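# Hand the bar over to the other gripper

## Task

Move the bar from the gripper now holding it into the other gripper, never setting it down on anything along the way. At the end, only the receiving gripper may hold the bar, and its grip must be on the bar's red end.

## Robot and tools

Robot: two seven-joint Kinova Gen3 arms, left_arm and right_arm, each with a two-finger parallel gripper (opening 0 to 50 mm). Reaching a gripper pose does not fix the elbow, so big wrist turns can swing it.

Frame: the scene frame has its origin at table-top height, midway between the nominal bases; +x points out over the table, +z up, and left_arm sits on the +y side (arm names do not match image sides). Calibrated bases: left_arm at (-0.054, +0.296, +0.045) m, right_arm at (0, -0.431, +0.045) m, both nearly unrotated. Each gripper's fingers point along its own +z and close along its own x. end_effector_position is the point midway between the pads; fingertips extend 17.5 mm past it. Printed positions may be off by a few cm, more at long reach.

execute_actions(actions, cameras): actions is a list of actions; each action is a list of up to 15 rows, one row per 1/30 s step; a short action repeats its last row to fill 15 steps. Each row is one flat list of 18 numbers, all in [-1, 1]: left_arm dx, dy, dz, rx, ry, rz, left gripper position, force_limit, speed, then the same nine for right_arm. dx..rz are offsets, not poses: they are measured along the axes of that arm's own Hand target, counted from where the Hand target stood when the action began (every row of an action uses that same start, and each new action starts afresh, so repeating an offset moves further). Scale: 1.0 = 0.6 m of translation or 180 degrees; rx, ry, rz form a single rotation vector. Six zeros re-request the current Hand target. Gripper numbers are absolute commands: position +1 fully open, about -0.65 pads meet, -1 means close until blocked; force_limit -1/0/+1 is roughly 20/102/185 N per pad; speed -1/0/+1 is 20/85/150 mm/s. force_limit and speed begin at +1. To keep a gripper unchanged, resend its last three numbers, since 0 is itself a command. cameras: list of names, ["all"], or []; an empty actions list returns all images by default.

move(target, speed, blend, blocking, cameras): drives each gripper in a straight line to a goal given as one 18-number row (same layout, same offset frame and scale, counted from the current Hand target) or as a list of up to 15 rows, all counted from that same starting Hand target, not chained. speed is path top speed in m/s, 0.002 to 0.5 (default 0.25), one value or one per target; rotation is capped at twice that in rad/s and at 0.873 rad/s. blend (m) rounds corners between listed targets; 0 stops at each. blocking=false returns after about 0.5 s while the motion keeps going. Finger changes in a later target are applied only after everything arrives and rests. Moves do not avoid obstacles or the other arm and end after at most 10 s of path. The result adds a move: line (done, off_target, moving, held, fault) and any limits (paced = pose clipped, held = a check withheld steps). done means within 3 mm and 2 degrees; neither done nor off_target tells you about contact.

wait(seconds 0 to 10): lets time pass holding commands. stop: brakes a running move (needs stopping distance; fingers continue). zoom_image(camera, region [x0,y0,x1,y1] pixels, max 504 each side) magnifies the newest image of cam_head_left, cam_head_right, cam_high, cam_low, cam_left_wrist or cam_right_wrist (all 896x504). clear_fault(arm) clears a torque fault already reported. read_manual gives licences only. finished_scene(scene) ends the scene irreversibly; call it only once the goal holds steadily.

Reading results: Hand target is the last commanded pose after clipping (orientation is clipped to within 32 degrees of the measured one each step); grippers often stop short of it, and the next command, even zeros, asks again. object_status: 0 moving, 1 blocked while opening, 2 blocked while closing (a real grasp), 3 reached the set position or pads met (usually nothing held). Opening in mm is about (250 - position_measured) x 0.202. Grip with -1 and confirm status 2. A new position number resets status to 0 for a moment; new force_limit/speed only take effect with a changed position (even by 0.01). Flange force is the external force in gripper axes, including held weight, and is noisy. Wrist depth gives a 7x7 grid of distances in mm (164 to 4000, - for unknown). Joint torques and motor temperatures are also listed; a MOTOR HOT line appears at 60 °C and at 75 °C the arm sags in an over-temperature stop.

Suggested order: look with cameras, find which gripper holds the bar and where its red end is; bring both grippers to a clear meeting point above the table; open the free gripper, approach the red end slowly, close with -1 and check status 2; only then open the original gripper and back it away; verify, then finish.

Avoid: dropping the bar or releasing before the second grasp is confirmed, letting it fall off the table, fast contacts, targets set past a firm contact (arms are stiff and press hard), grippers closing on the other arm's fingers or arms bumping each other (can fail the scene), torque faults, and holding loads or stretched poses long enough to overheat motors.

Each tool is called after ">>>" as name(argument=value, ...) on one line, values as JSON.

## Session

>>> execute_actions(actions=[])

Scene clock: 0.00 s.
left_arm: end_effector_position=(+0.3956, +0.2809, +0.2250) position_measured=3 object_status=3 end_effector_quat_wxyz=(+0.000, +0.719, +0.695, +0.000) | right_arm: end_effector_position=(+0.2269, -0.1531, +0.2812) position_measured=132 object_status=3 end_effector_quat_wxyz=(-0.033, +0.576, +0.798, -0.174)
Joint positions: left_arm=[-0.055 0.432 0 1.657 0 1.053 1.516] | right_arm=[-0.744 0.454 -0.226 1.503 0.022 1.543 0.907]
Joint velocities: within noise
Joint torques (N m): no reading
Motor temperatures (°C): left_arm=[36 32 30 33 38 43 49] | right_arm=[34 34 27 30 40 40 45]
Flange force (N): no reading
Wrist depth (mm): cam_left_wrist=[394 391 390 390 388 385 386 / 393 391 391 390 388 385 385 / 393 393 390 390 388 387 386 / 395 392 391 392 389 389 386 / 395 394 393 390 388 389 387 / 394 394 391 391 390 388 387 / 394 393 392 391 389 388 387] | cam_right_wrist=[580 488 536 532 519 504 490 / 560 535 527 515 503 489 478 / 542 526 512 500 487 475 466 / 526 514 500 486 477 463 453 / 514 500 488 476 465 453 442 / 497 484 473 462 451 441 432 / 486 472 - - - 431 422]
Hand target: left_arm +0.3956, +0.2809, +0.2250; +0.000, +0.719, +0.695, +0.000 | right_arm +0.2269, -0.1531, +0.2812; -0.033, +0.576, +0.798, -0.174
Tool commands: left_gripper/position=+1.0 left_gripper/force_limit=+1.0 left_gripper/speed=+1.0 right_gripper/position=-0.027451 right_gripper/force_limit=+1.0 right_gripper/speed=+1.0

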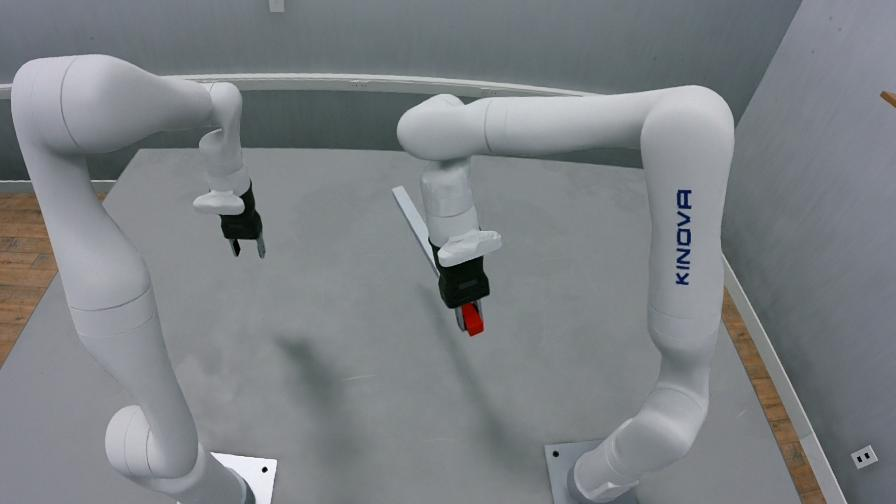

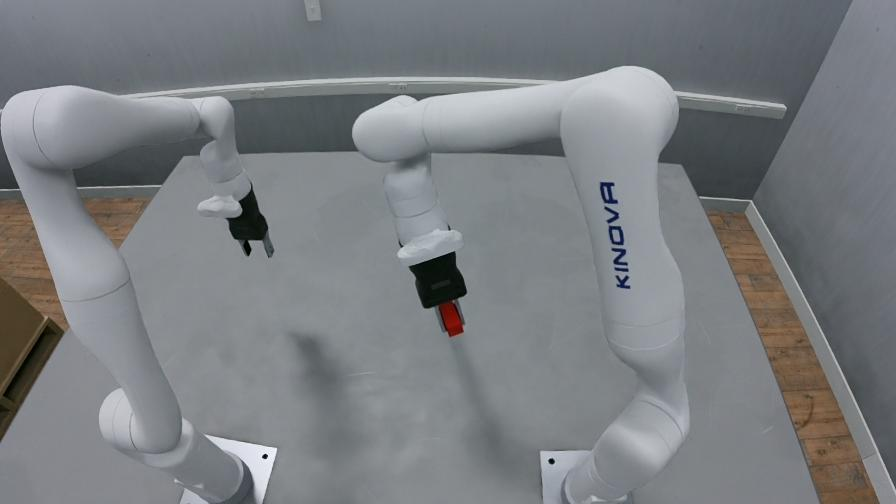

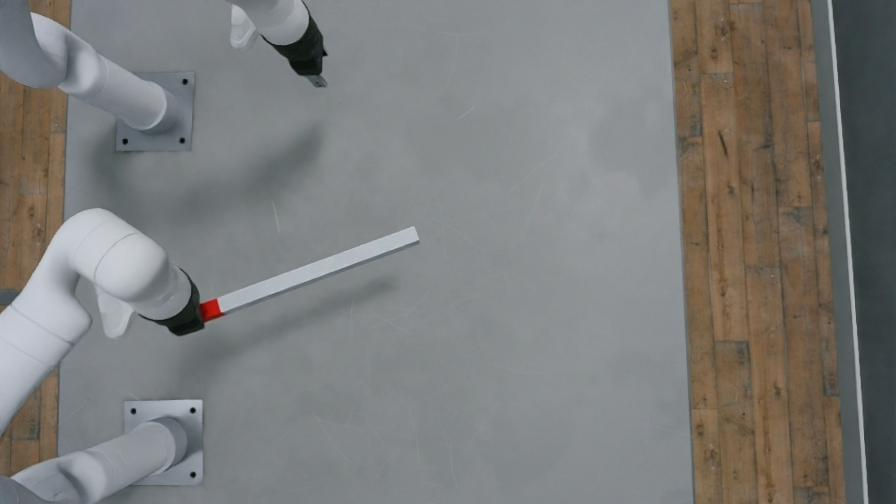

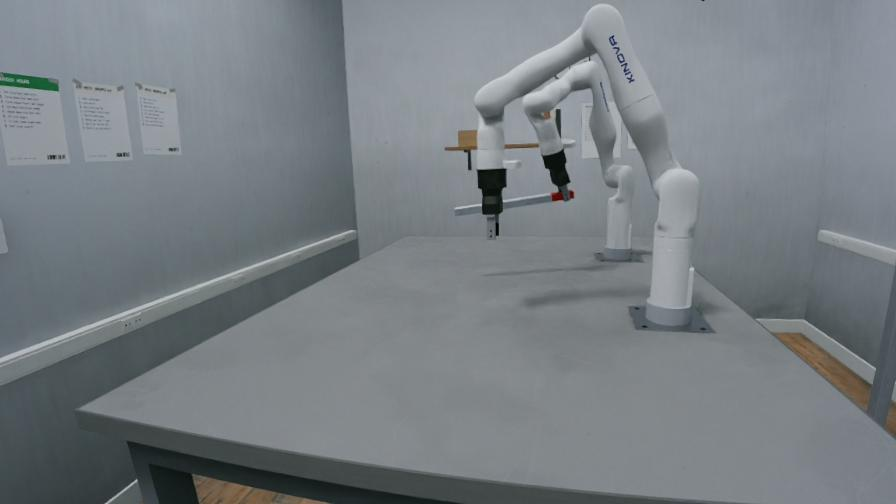

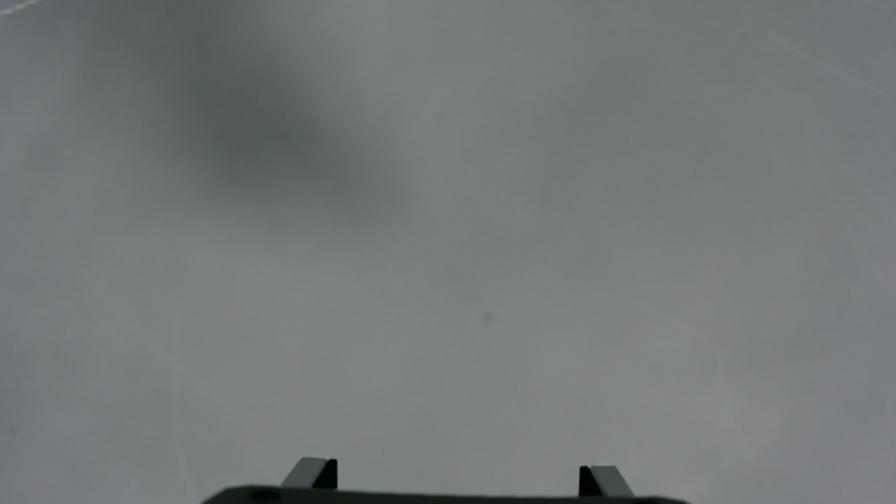

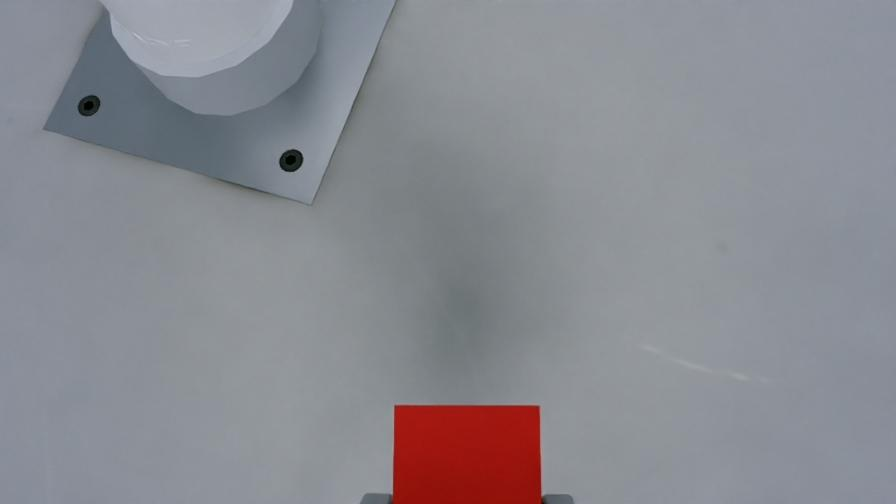

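>>> zoom_image(camera="cam_low", region=[440, 140, 600, 240])

>>> zoom_image(camera="cam_high", region=[150, 220, 430, 350])

>>> zoom_image(camera="cam_head_left", region=[380, 170, 520, 350])

Scaled by 3.150 from the camera's 896x504 image, which has a finer 1280x720 frame.

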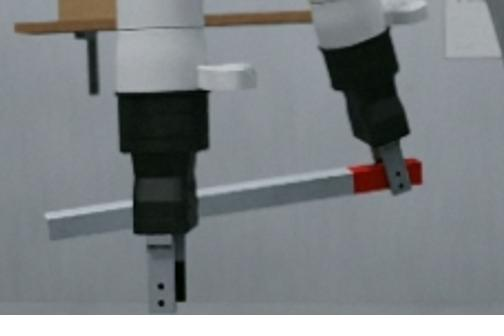

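Scaled by 1.800 from the camera's 896x504 image, which has a finer 1280x720 frame.

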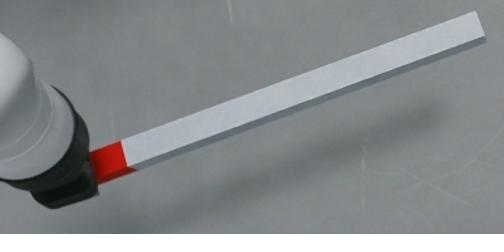

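Scaled by 2.800 from the camera's 896x504 image, which has a finer 1280x720 frame.

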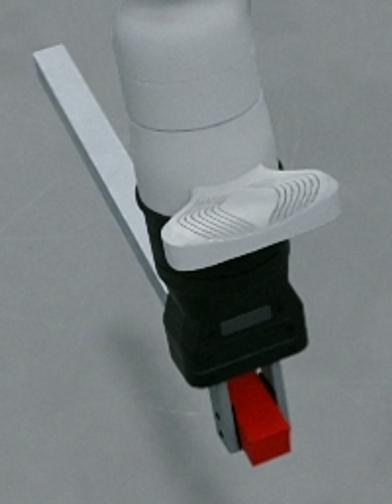

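>>> move(target=[-0.5098, 0.0080, -0.2167, -0.0043, -0.2500, -0.0103, 1, 1, 1, 0.0085, 0.2267, -0.0755, -0.1305, 0.3101, 0.0594, -0.027451, 1, 1], speed=0.35, cameras=["cam_left_wrist", "cam_right_wrist", "cam_high", "cam_low", "cam_head_left"])

Scene clock: 83.53 s.
left_arm: end_effector_position=(+0.3899, -0.0249, +0.3550) position_measured=3 object_status=3 end_effector_quat_wxyz=(+0.271, +0.653, +0.653, -0.271) | right_arm: end_effector_position=(+0.3601, -0.0999, +0.2801) position_measured=132 object_status=3 end_effector_quat_wxyz=(-0.271, +0.653, +0.653, +0.271)
Joint positions: left_arm=[-0.099 0.412 0.296 1.596 0.745 1.1 1.434] | right_arm=[-0.046 0.358 -0.347 1.962 -0.952 0.769 1.889]
Joint torques (N m): left_arm=[1.86 -18.34 1.67 -10.25 2.19 0.09 0.06] | right_arm=[-1.47 -15.31 -0.89 -8.66 -1.77 0.62 0.8]
Flange force (N): left_arm=[5.6 0.0 0.2] | right_arm=[-1.3 0.4 -0.8]
Wrist depth (mm): cam_left_wrist=[2053 981 804 693 584 527 460 / 277 972 818 675 599 515 461 / 242 239 749 260 572 515 461 / 241 237 252 253 569 524 459 / 250 241 798 261 581 525 459 / 2053 964 839 261 580 523 458 / 2053 975 812 261 580 513 458] | cam_right_wrist=[394 436 486 551 634 746 907 / 394 435 486 549 633 745 905 / 395 435 485 551 632 744 903 / 394 435 485 549 631 740 892 / 393 435 486 547 628 740 901 / 393 434 483 548 628 740 901 / 393 433 - - - 738 892]
Hand target: left_arm +0.3899, -0.0249, +0.3550; +0.271, +0.653, +0.653, -0.271 | right_arm +0.3601, -0.0999, +0.2801; -0.271, +0.653, +0.653, +0.271
Off the commanded pose: left_arm 0.000 m, 0 deg | right_arm 0.000 m, 0 deg.
move: done
Images, in order (width x height): cam_head_left 896x504, cam_high 896x504, cam_low 896x504, cam_left_wrist 896x504, cam_right_wrist 896x504.

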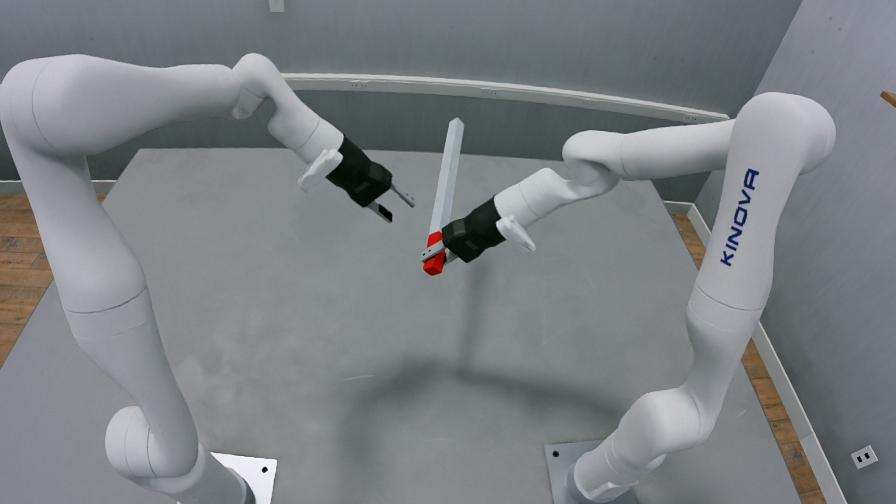

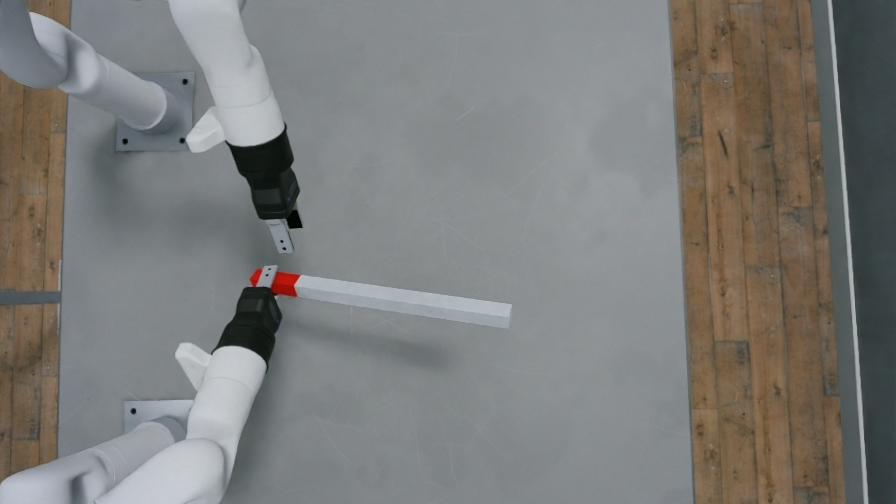

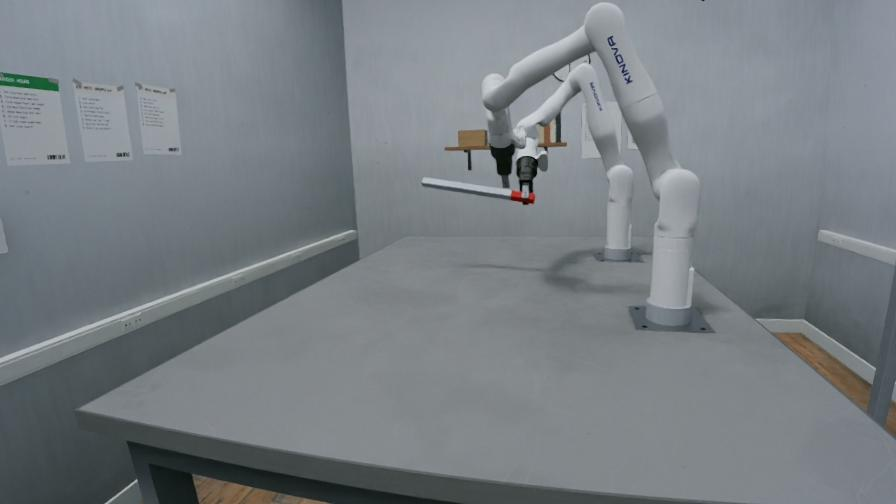

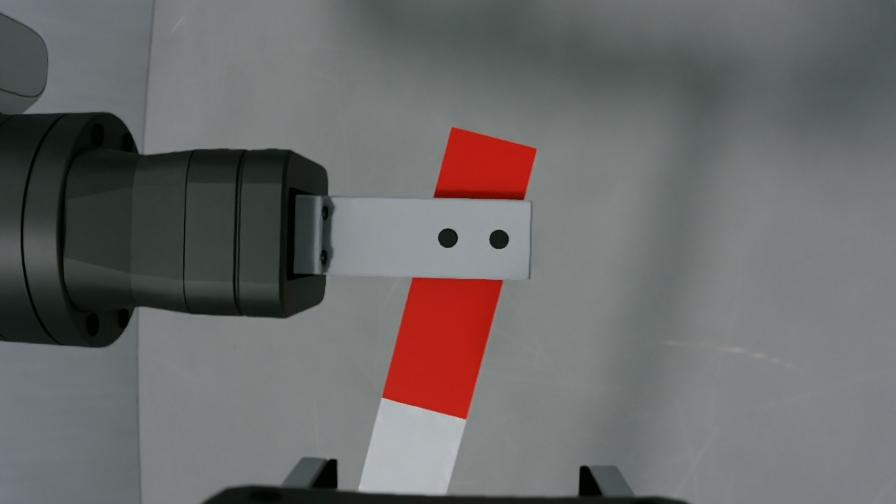

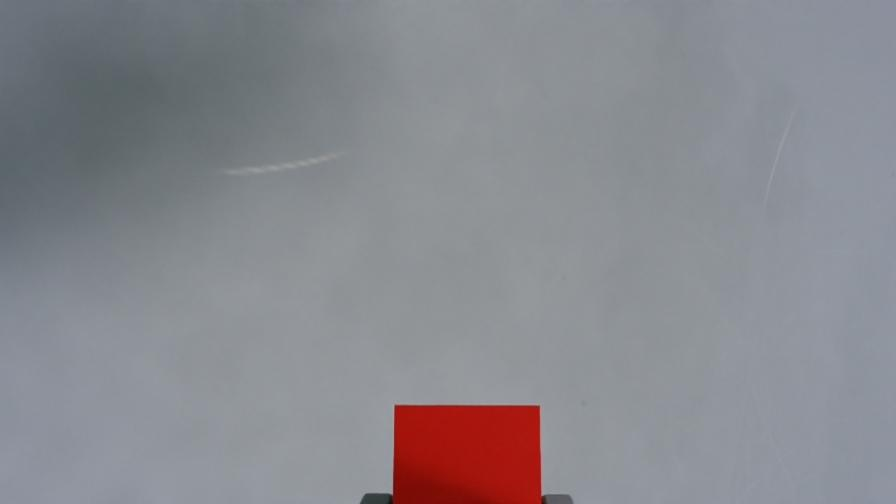

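>>> move(target=[-0.0077, -0.0412, 0.0833, 0, 0, 0.0711, 0.72, 1, 1, 0, 0, 0, 0, 0, 0, -0.027451, 1, 1], speed=0.15, cameras=["cam_left_wrist", "cam_high"])

Scene clock: 125.63 s.
left_arm: end_effector_position=(+0.3652, -0.0636, +0.3229) position_measured=45 object_status=3 end_effector_quat_wxyz=(+0.299, +0.722, +0.576, -0.239) | right_arm: end_effector_position=(+0.3601, -0.0999, +0.2801) position_measured=132 object_status=3 end_effector_quat_wxyz=(-0.271, +0.653, +0.653, +0.271)
Joint positions: left_arm=[-0.053 0.423 0.361 1.707 0.775 0.936 1.198] | right_arm=[-0.046 0.358 -0.347 1.962 -0.952 0.769 1.889]
Joint torques (N m): left_arm=[1.9 -17.91 1.91 -10.04 1.98 0.08 0.06] | right_arm=[-1.47 -15.27 -0.83 -8.66 -1.69 0.56 0.78]
Flange force (N): left_arm=[6.1 -1.6 0.2] | right_arm=[-1.4 0.2 -0.9]
Wrist depth (mm): cam_left_wrist=[2028 835 694 602 524 460 409 / 2034 854 703 611 528 469 416 / 1991 872 711 621 538 474 417 / 2046 875 751 210 531 483 424 / 224 199 204 202 521 487 431 / 190 187 204 203 530 487 434 / 191 188 - 211 547 495 438] | cam_right_wrist=[396 435 486 552 632 748 908 / 395 435 486 550 633 748 907 / 394 435 485 548 631 740 903 / 394 436 486 549 632 742 907 / 394 436 485 548 630 741 896 / 393 433 484 547 628 739 898 / 393 433 - - - 740 895]
Hand target: left_arm +0.3652, -0.0635, +0.3229; +0.299, +0.722, +0.576, -0.239 | right_arm +0.3601, -0.0999, +0.2801; -0.271, +0.653, +0.653, +0.271
Off the commanded pose: left_arm 0.000 m, 0 deg | right_arm 0.000 m, 0 deg.
move: done
Images, in order (width x height): cam_high 896x504, cam_left_wrist 896x504.

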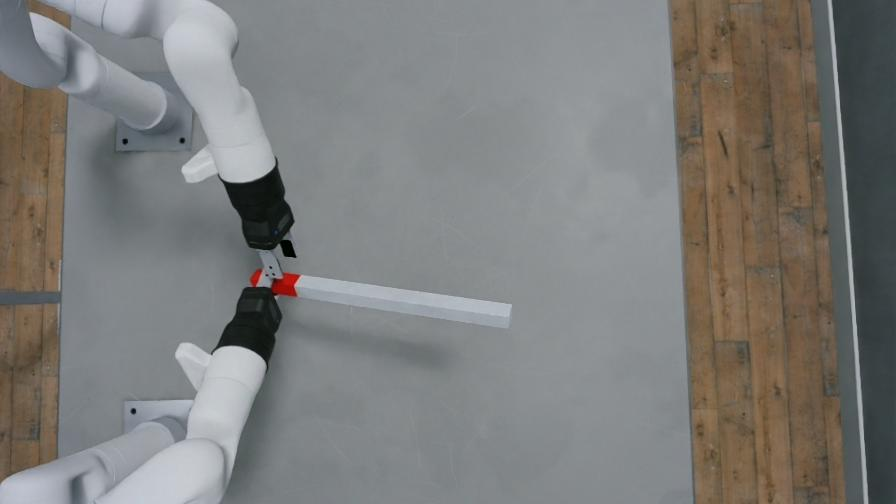

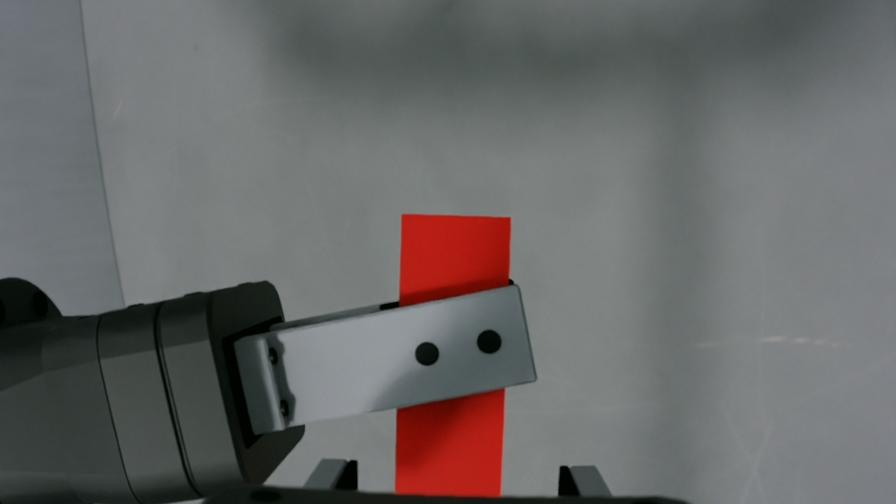

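>>> move(target=[-0.0033, 0.0042, 0.0842, 0, 0, 0, 0.72, 1, 1, 0, 0, 0, 0, 0, 0, -0.027451, 1, 1], speed=0.08, cameras=["cam_left_wrist", "cam_high", "cam_low"])

Scene clock: 153.23 s.
left_arm: end_effector_position=(+0.3672, -0.1010, +0.2889) position_measured=45 object_status=3 end_effector_quat_wxyz=(+0.299, +0.722, +0.576, -0.239) | right_arm: end_effector_position=(+0.3601, -0.0999, +0.2801) position_measured=132 object_status=3 end_effector_quat_wxyz=(-0.271, +0.653, +0.653, +0.271)
Joint positions: left_arm=[0.024 0.501 0.377 1.714 0.796 0.811 1.191] | right_arm=[-0.046 0.358 -0.347 1.962 -0.952 0.769 1.889]
Joint torques (N m): left_arm=[1.86 -19.04 2.45 -9.97 1.8 0.11 0.04] | right_arm=[-1.48 -15.37 -0.77 -8.62 -1.75 0.55 0.78]
Flange force (N): left_arm=[6.7 -2.8 0.3] | right_arm=[-1.4 0.5 -0.8]
Wrist depth (mm): cam_left_wrist=[971 767 636 548 483 421 374 / 1973 775 636 555 491 433 381 / 1933 792 659 562 491 440 388 / 1967 798 666 564 - 439 393 / 1927 780 - - - 444 398 / - - - - - 446 402 / - - - - - 456 404] | cam_right_wrist=[396 436 487 549 633 746 906 / 395 436 487 550 634 746 903 / 394 435 485 548 631 741 897 / 395 434 485 550 631 745 902 / 394 434 484 548 631 743 897 / 393 433 484 548 631 738 900 / 393 433 - - - 743 898]
Hand target: left_arm +0.3672, -0.1010, +0.2889; +0.299, +0.722, +0.576, -0.239 | right_arm +0.3601, -0.0999, +0.2801; -0.271, +0.653, +0.653, +0.271
Off the commanded pose: left_arm 0.000 m, 0 deg | right_arm 0.000 m, 0 deg.
move: done
Images, in order (width x height): cam_high 896x504, cam_low 896x504, cam_left_wrist 896x504.

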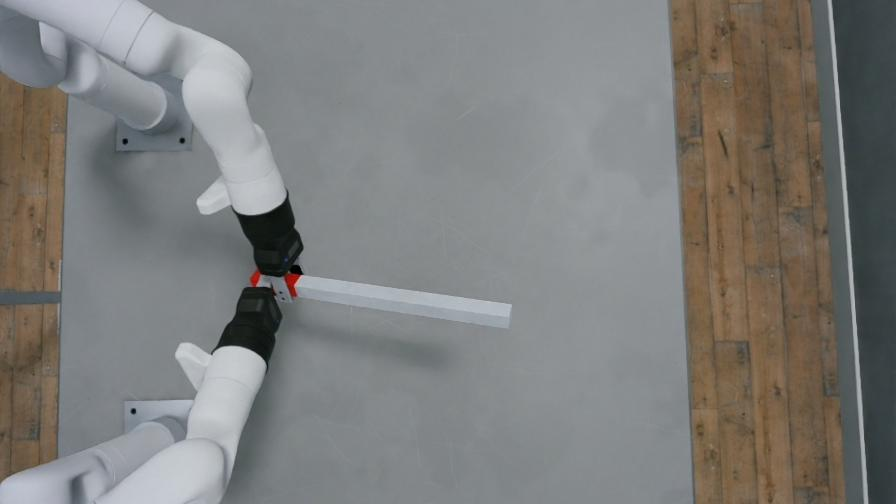

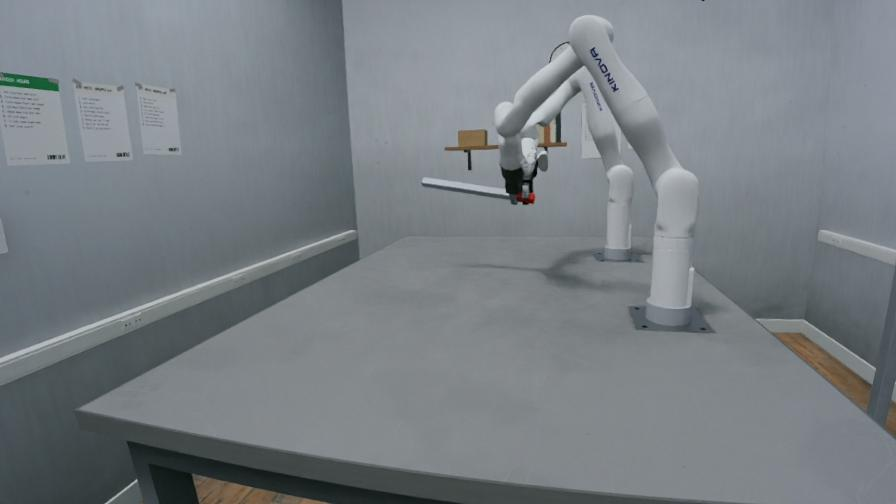

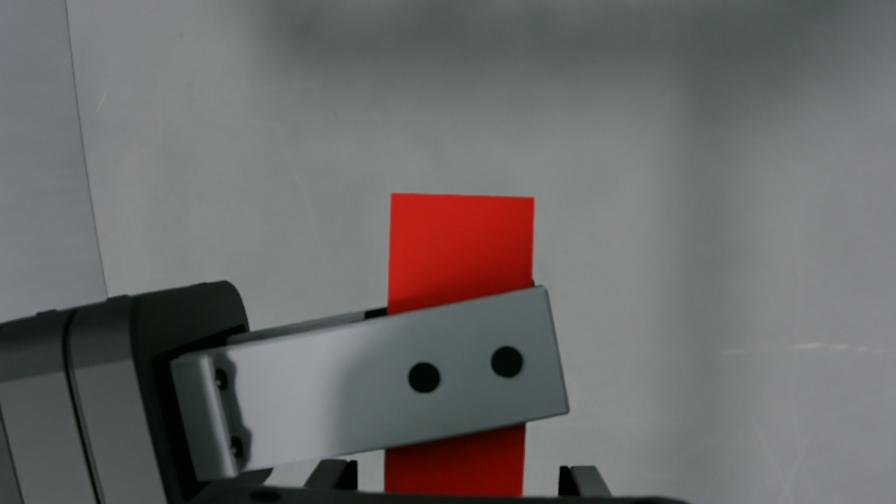

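>>> move(target=[0, 0, 0, 0, 0, 0, -1, -1, -1, 0, 0, 0, 0, 0, 0, -0.027451, 1, 1], cameras=["cam_left_wrist"])

Scene clock: 157.23 s.
left_arm: end_effector_position=(+0.3672, -0.1011, +0.2890) position_measured=127 object_status=2 end_effector_quat_wxyz=(+0.299, +0.722, +0.576, -0.239) | right_arm: end_effector_position=(+0.3601, -0.0999, +0.2801) position_measured=132 object_status=3 end_effector_quat_wxyz=(-0.271, +0.653, +0.653, +0.271)
Joint positions: left_arm=[0.024 0.501 0.377 1.714 0.796 0.811 1.191] | right_arm=[-0.046 0.358 -0.347 1.962 -0.952 0.769 1.889]
Joint torques (N m): left_arm=[-0.66 -17.49 -0.31 -8.65 0.66 -0.6 0.17] | right_arm=[-0.18 -16.76 0.02 -8.67 -1.6 0.66 0.78]
Flange force (N): left_arm=[0.8 -2.2 1.0] | right_arm=[-0.7 2.1 4.5]
Wrist depth (mm): cam_left_wrist=[978 769 636 547 485 422 375 / 1973 779 635 556 489 434 382 / 1911 793 658 558 492 440 389 / 1962 801 688 569 - 440 392 / 1939 777 - - - 445 397 / - - - - - 448 403 / - - - - - 456 405] | cam_right_wrist=[395 436 487 552 633 748 910 / 395 435 487 550 632 742 900 / 394 434 485 548 633 745 906 / 394 436 484 549 631 742 903 / 394 435 484 548 630 742 901 / 394 433 484 548 629 738 900 / 393 434 - - - 741 900]
Hand target: left_arm +0.3672, -0.1010, +0.2890; +0.299, +0.722, +0.576, -0.239 | right_arm +0.3601, -0.0999, +0.2801; -0.271, +0.653, +0.653, +0.271
Off the commanded pose: left_arm 0.000 m, 0 deg | right_arm 0.000 m, 0 deg.
move: done
Images, in order (width x height): cam_left_wrist 896x504.

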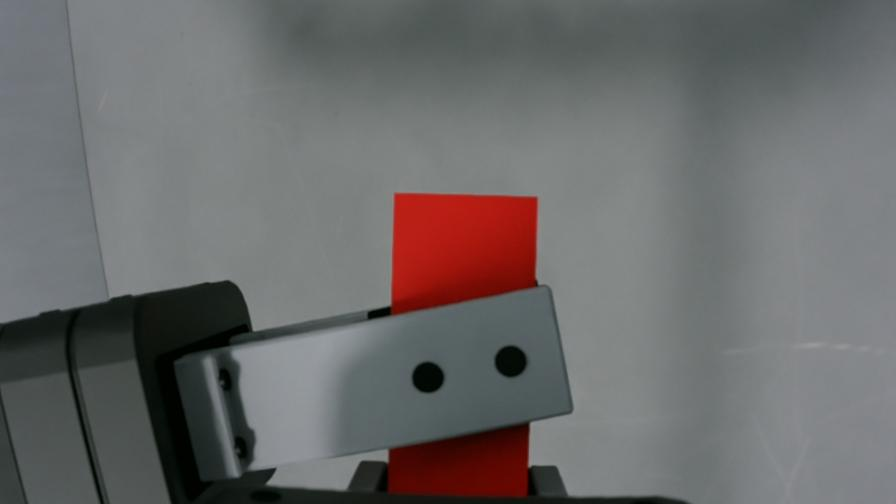

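>>> move(target=[0, 0, 0, 0, 0, 0, -0.98, 1, -1, 0, 0, 0, 0, 0, 0, -0.027451, 1, 1], cameras=[])

Scene clock: 167.07 s.
left_arm: end_effector_position=(+0.3672, -0.1010, +0.2889) position_measured=132 object_status=2 end_effector_quat_wxyz=(+0.299, +0.722, +0.576, -0.239) | right_arm: end_effector_position=(+0.3601, -0.0999, +0.2801) position_measured=132 object_status=3 end_effector_quat_wxyz=(-0.271, +0.653, +0.653, +0.271)
Joint positions: left_arm=[0.024 0.501 0.377 1.714 0.796 0.811 1.191] | right_arm=[-0.046 0.358 -0.347 1.962 -0.952 0.769 1.889]
Joint torques (N m): left_arm=[-0.73 -17.57 -0.38 -8.74 0.67 -0.61 0.19] | right_arm=[-0.3 -16.73 0.28 -8.66 -1.61 0.69 0.77]
Flange force (N): left_arm=[0.9 -2.4 1.3] | right_arm=[-0.9 1.8 4.6]
Wrist depth (mm): cam_left_wrist=[976 770 634 548 484 421 374 / 1967 784 633 556 490 433 383 / 1916 795 658 562 493 439 388 / 1939 798 688 567 - 438 393 / 1933 777 - - - 444 397 / - - - - - 448 402 / - - - - - 457 405] | cam_right_wrist=[395 436 486 552 633 745 907 / 395 436 485 549 634 749 903 / 394 435 486 551 631 742 903 / 394 435 485 547 631 739 903 / 393 435 485 548 628 740 897 / 394 434 485 549 629 739 901 / 393 433 - - - 741 898]
Hand target: left_arm +0.3672, -0.1010, +0.2889; +0.299, +0.722, +0.576, -0.239 | right_arm +0.3601, -0.0999, +0.2801; -0.271, +0.653, +0.653, +0.271
Off the commanded pose: left_arm 0.000 m, 0 deg | right_arm 0.000 m, 0 deg.
move: done
No camera images: "cameras" was empty.

>>> move(target=[[0, 0, 0, 0, 0, 0, -0.98, 1, -1, 0, 0, 0, 0, 0, 0, 0.6, 1, -0.6], [0, 0, 0, 0, 0, 0, -0.98, 1, -1, 0, 0, -0.25, 0, 0, 0, 0.6, 1, -0.6]], speed=0.2, cameras=["cam_left_wrist", "cam_high", "cam_low", "cam_head_left"])

Scene clock: 171.47 s.
left_arm: end_effector_position=(+0.3672, -0.1010, +0.2889) position_measured=132 object_status=2 end_effector_quat_wxyz=(+0.299, +0.722, +0.576, -0.239) | right_arm: end_effector_position=(+0.3601, -0.2061, +0.3861) position_measured=63 object_status=3 end_effector_quat_wxyz=(-0.271, +0.653, +0.653, +0.271)
Joint positions: left_arm=[0.024 0.501 0.377 1.714 0.796 0.811 1.191] | right_arm=[0.162 0.176 -0.225 1.802 -0.803 1.228 1.805]
Joint torques (N m): left_arm=[1.91 -20.31 2.72 -10.68 2.07 -0.01 -0.16] | right_arm=[-1.5 -12.05 0.5 -8.62 -2.18 0.42 0.52]
Flange force (N): left_arm=[8.0 -2.2 1.8] | right_arm=[1.3 0.8 -2.5]
Wrist depth (mm): cam_left_wrist=[968 767 636 546 485 422 372 / 1991 777 638 551 489 434 383 / 1922 791 655 560 491 439 388 / 1916 811 689 566 - 438 392 / 1944 834 - - - 448 397 / 1933 848 - 589 - 449 401 / 1962 881 - - - 457 403] | cam_right_wrist=[496 546 608 706 812 958 1163 / 496 547 608 703 807 951 1157 / 496 546 608 705 811 949 1155 / 495 546 608 704 810 951 1165 / 495 547 608 684 808 950 1157 / 496 544 604 306 831 944 1100 / 494 545 606 302 806 884 286]
Hand target: left_arm +0.3672, -0.1010, +0.2889; +0.299, +0.722, +0.576, -0.239 | right_arm +0.3601, -0.2061, +0.3860; -0.271, +0.653, +0.653, +0.271
Off the commanded pose: left_arm 0.000 m, 0 deg | right_arm 0.000 m, 0 deg.
move: done
Images, in order (width x height): cam_head_left 896x504, cam_high 896x504, cam_low 896x504, cam_left_wrist 896x504.

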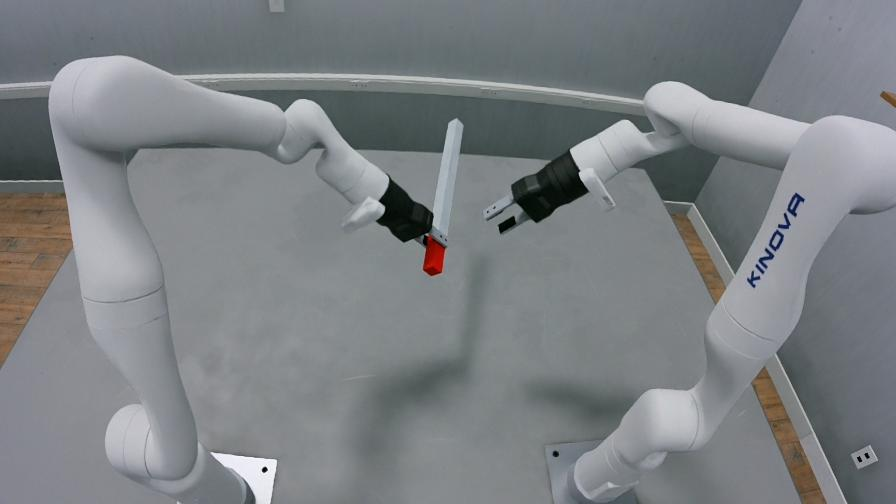

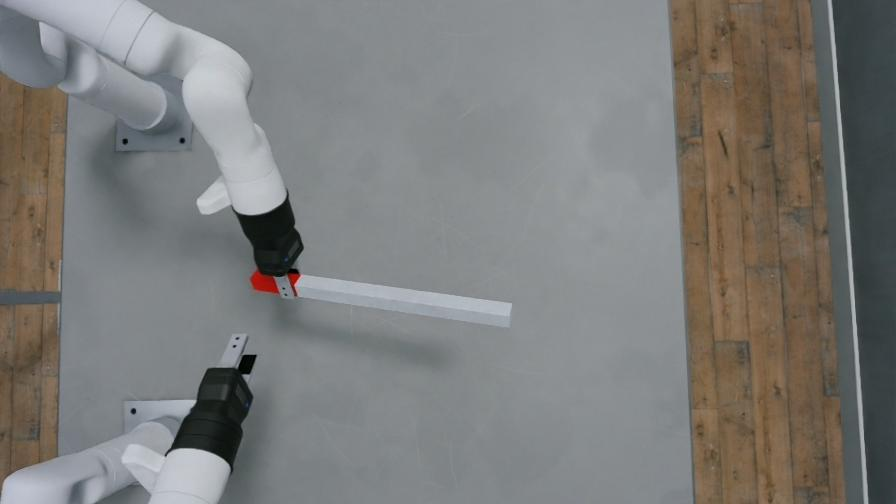

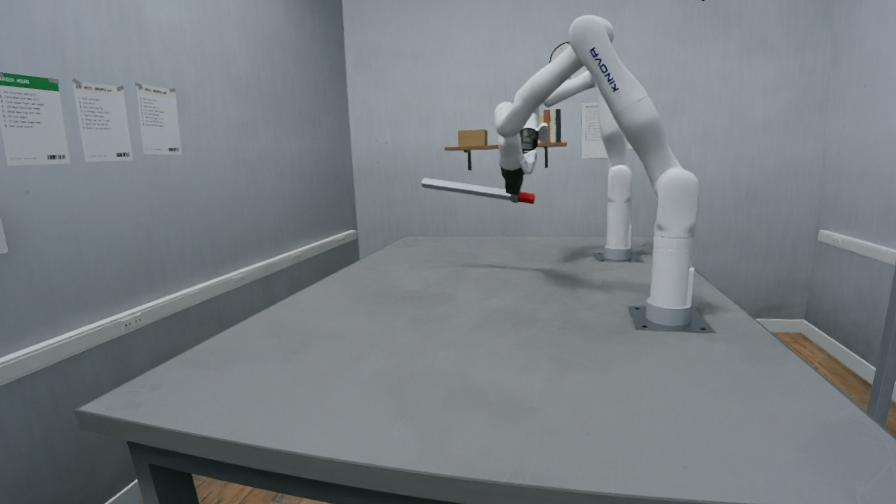

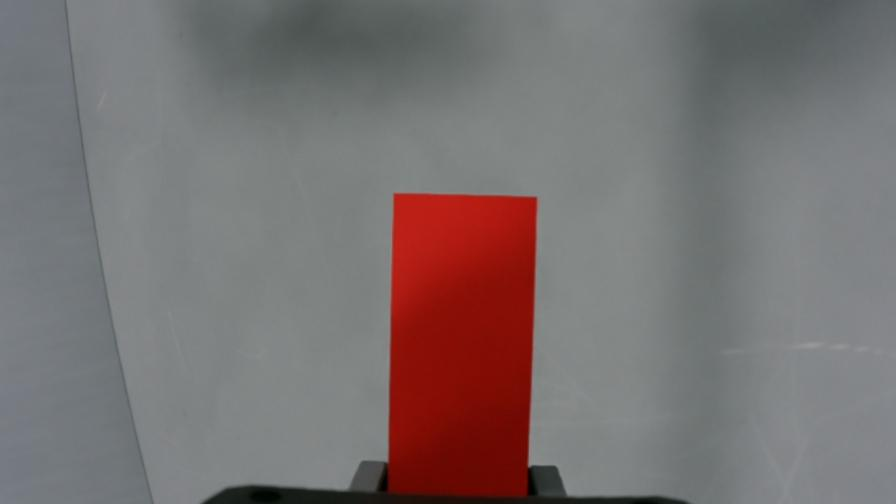

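>>> finished_scene(scene=1)

The scene is finished: the task was done.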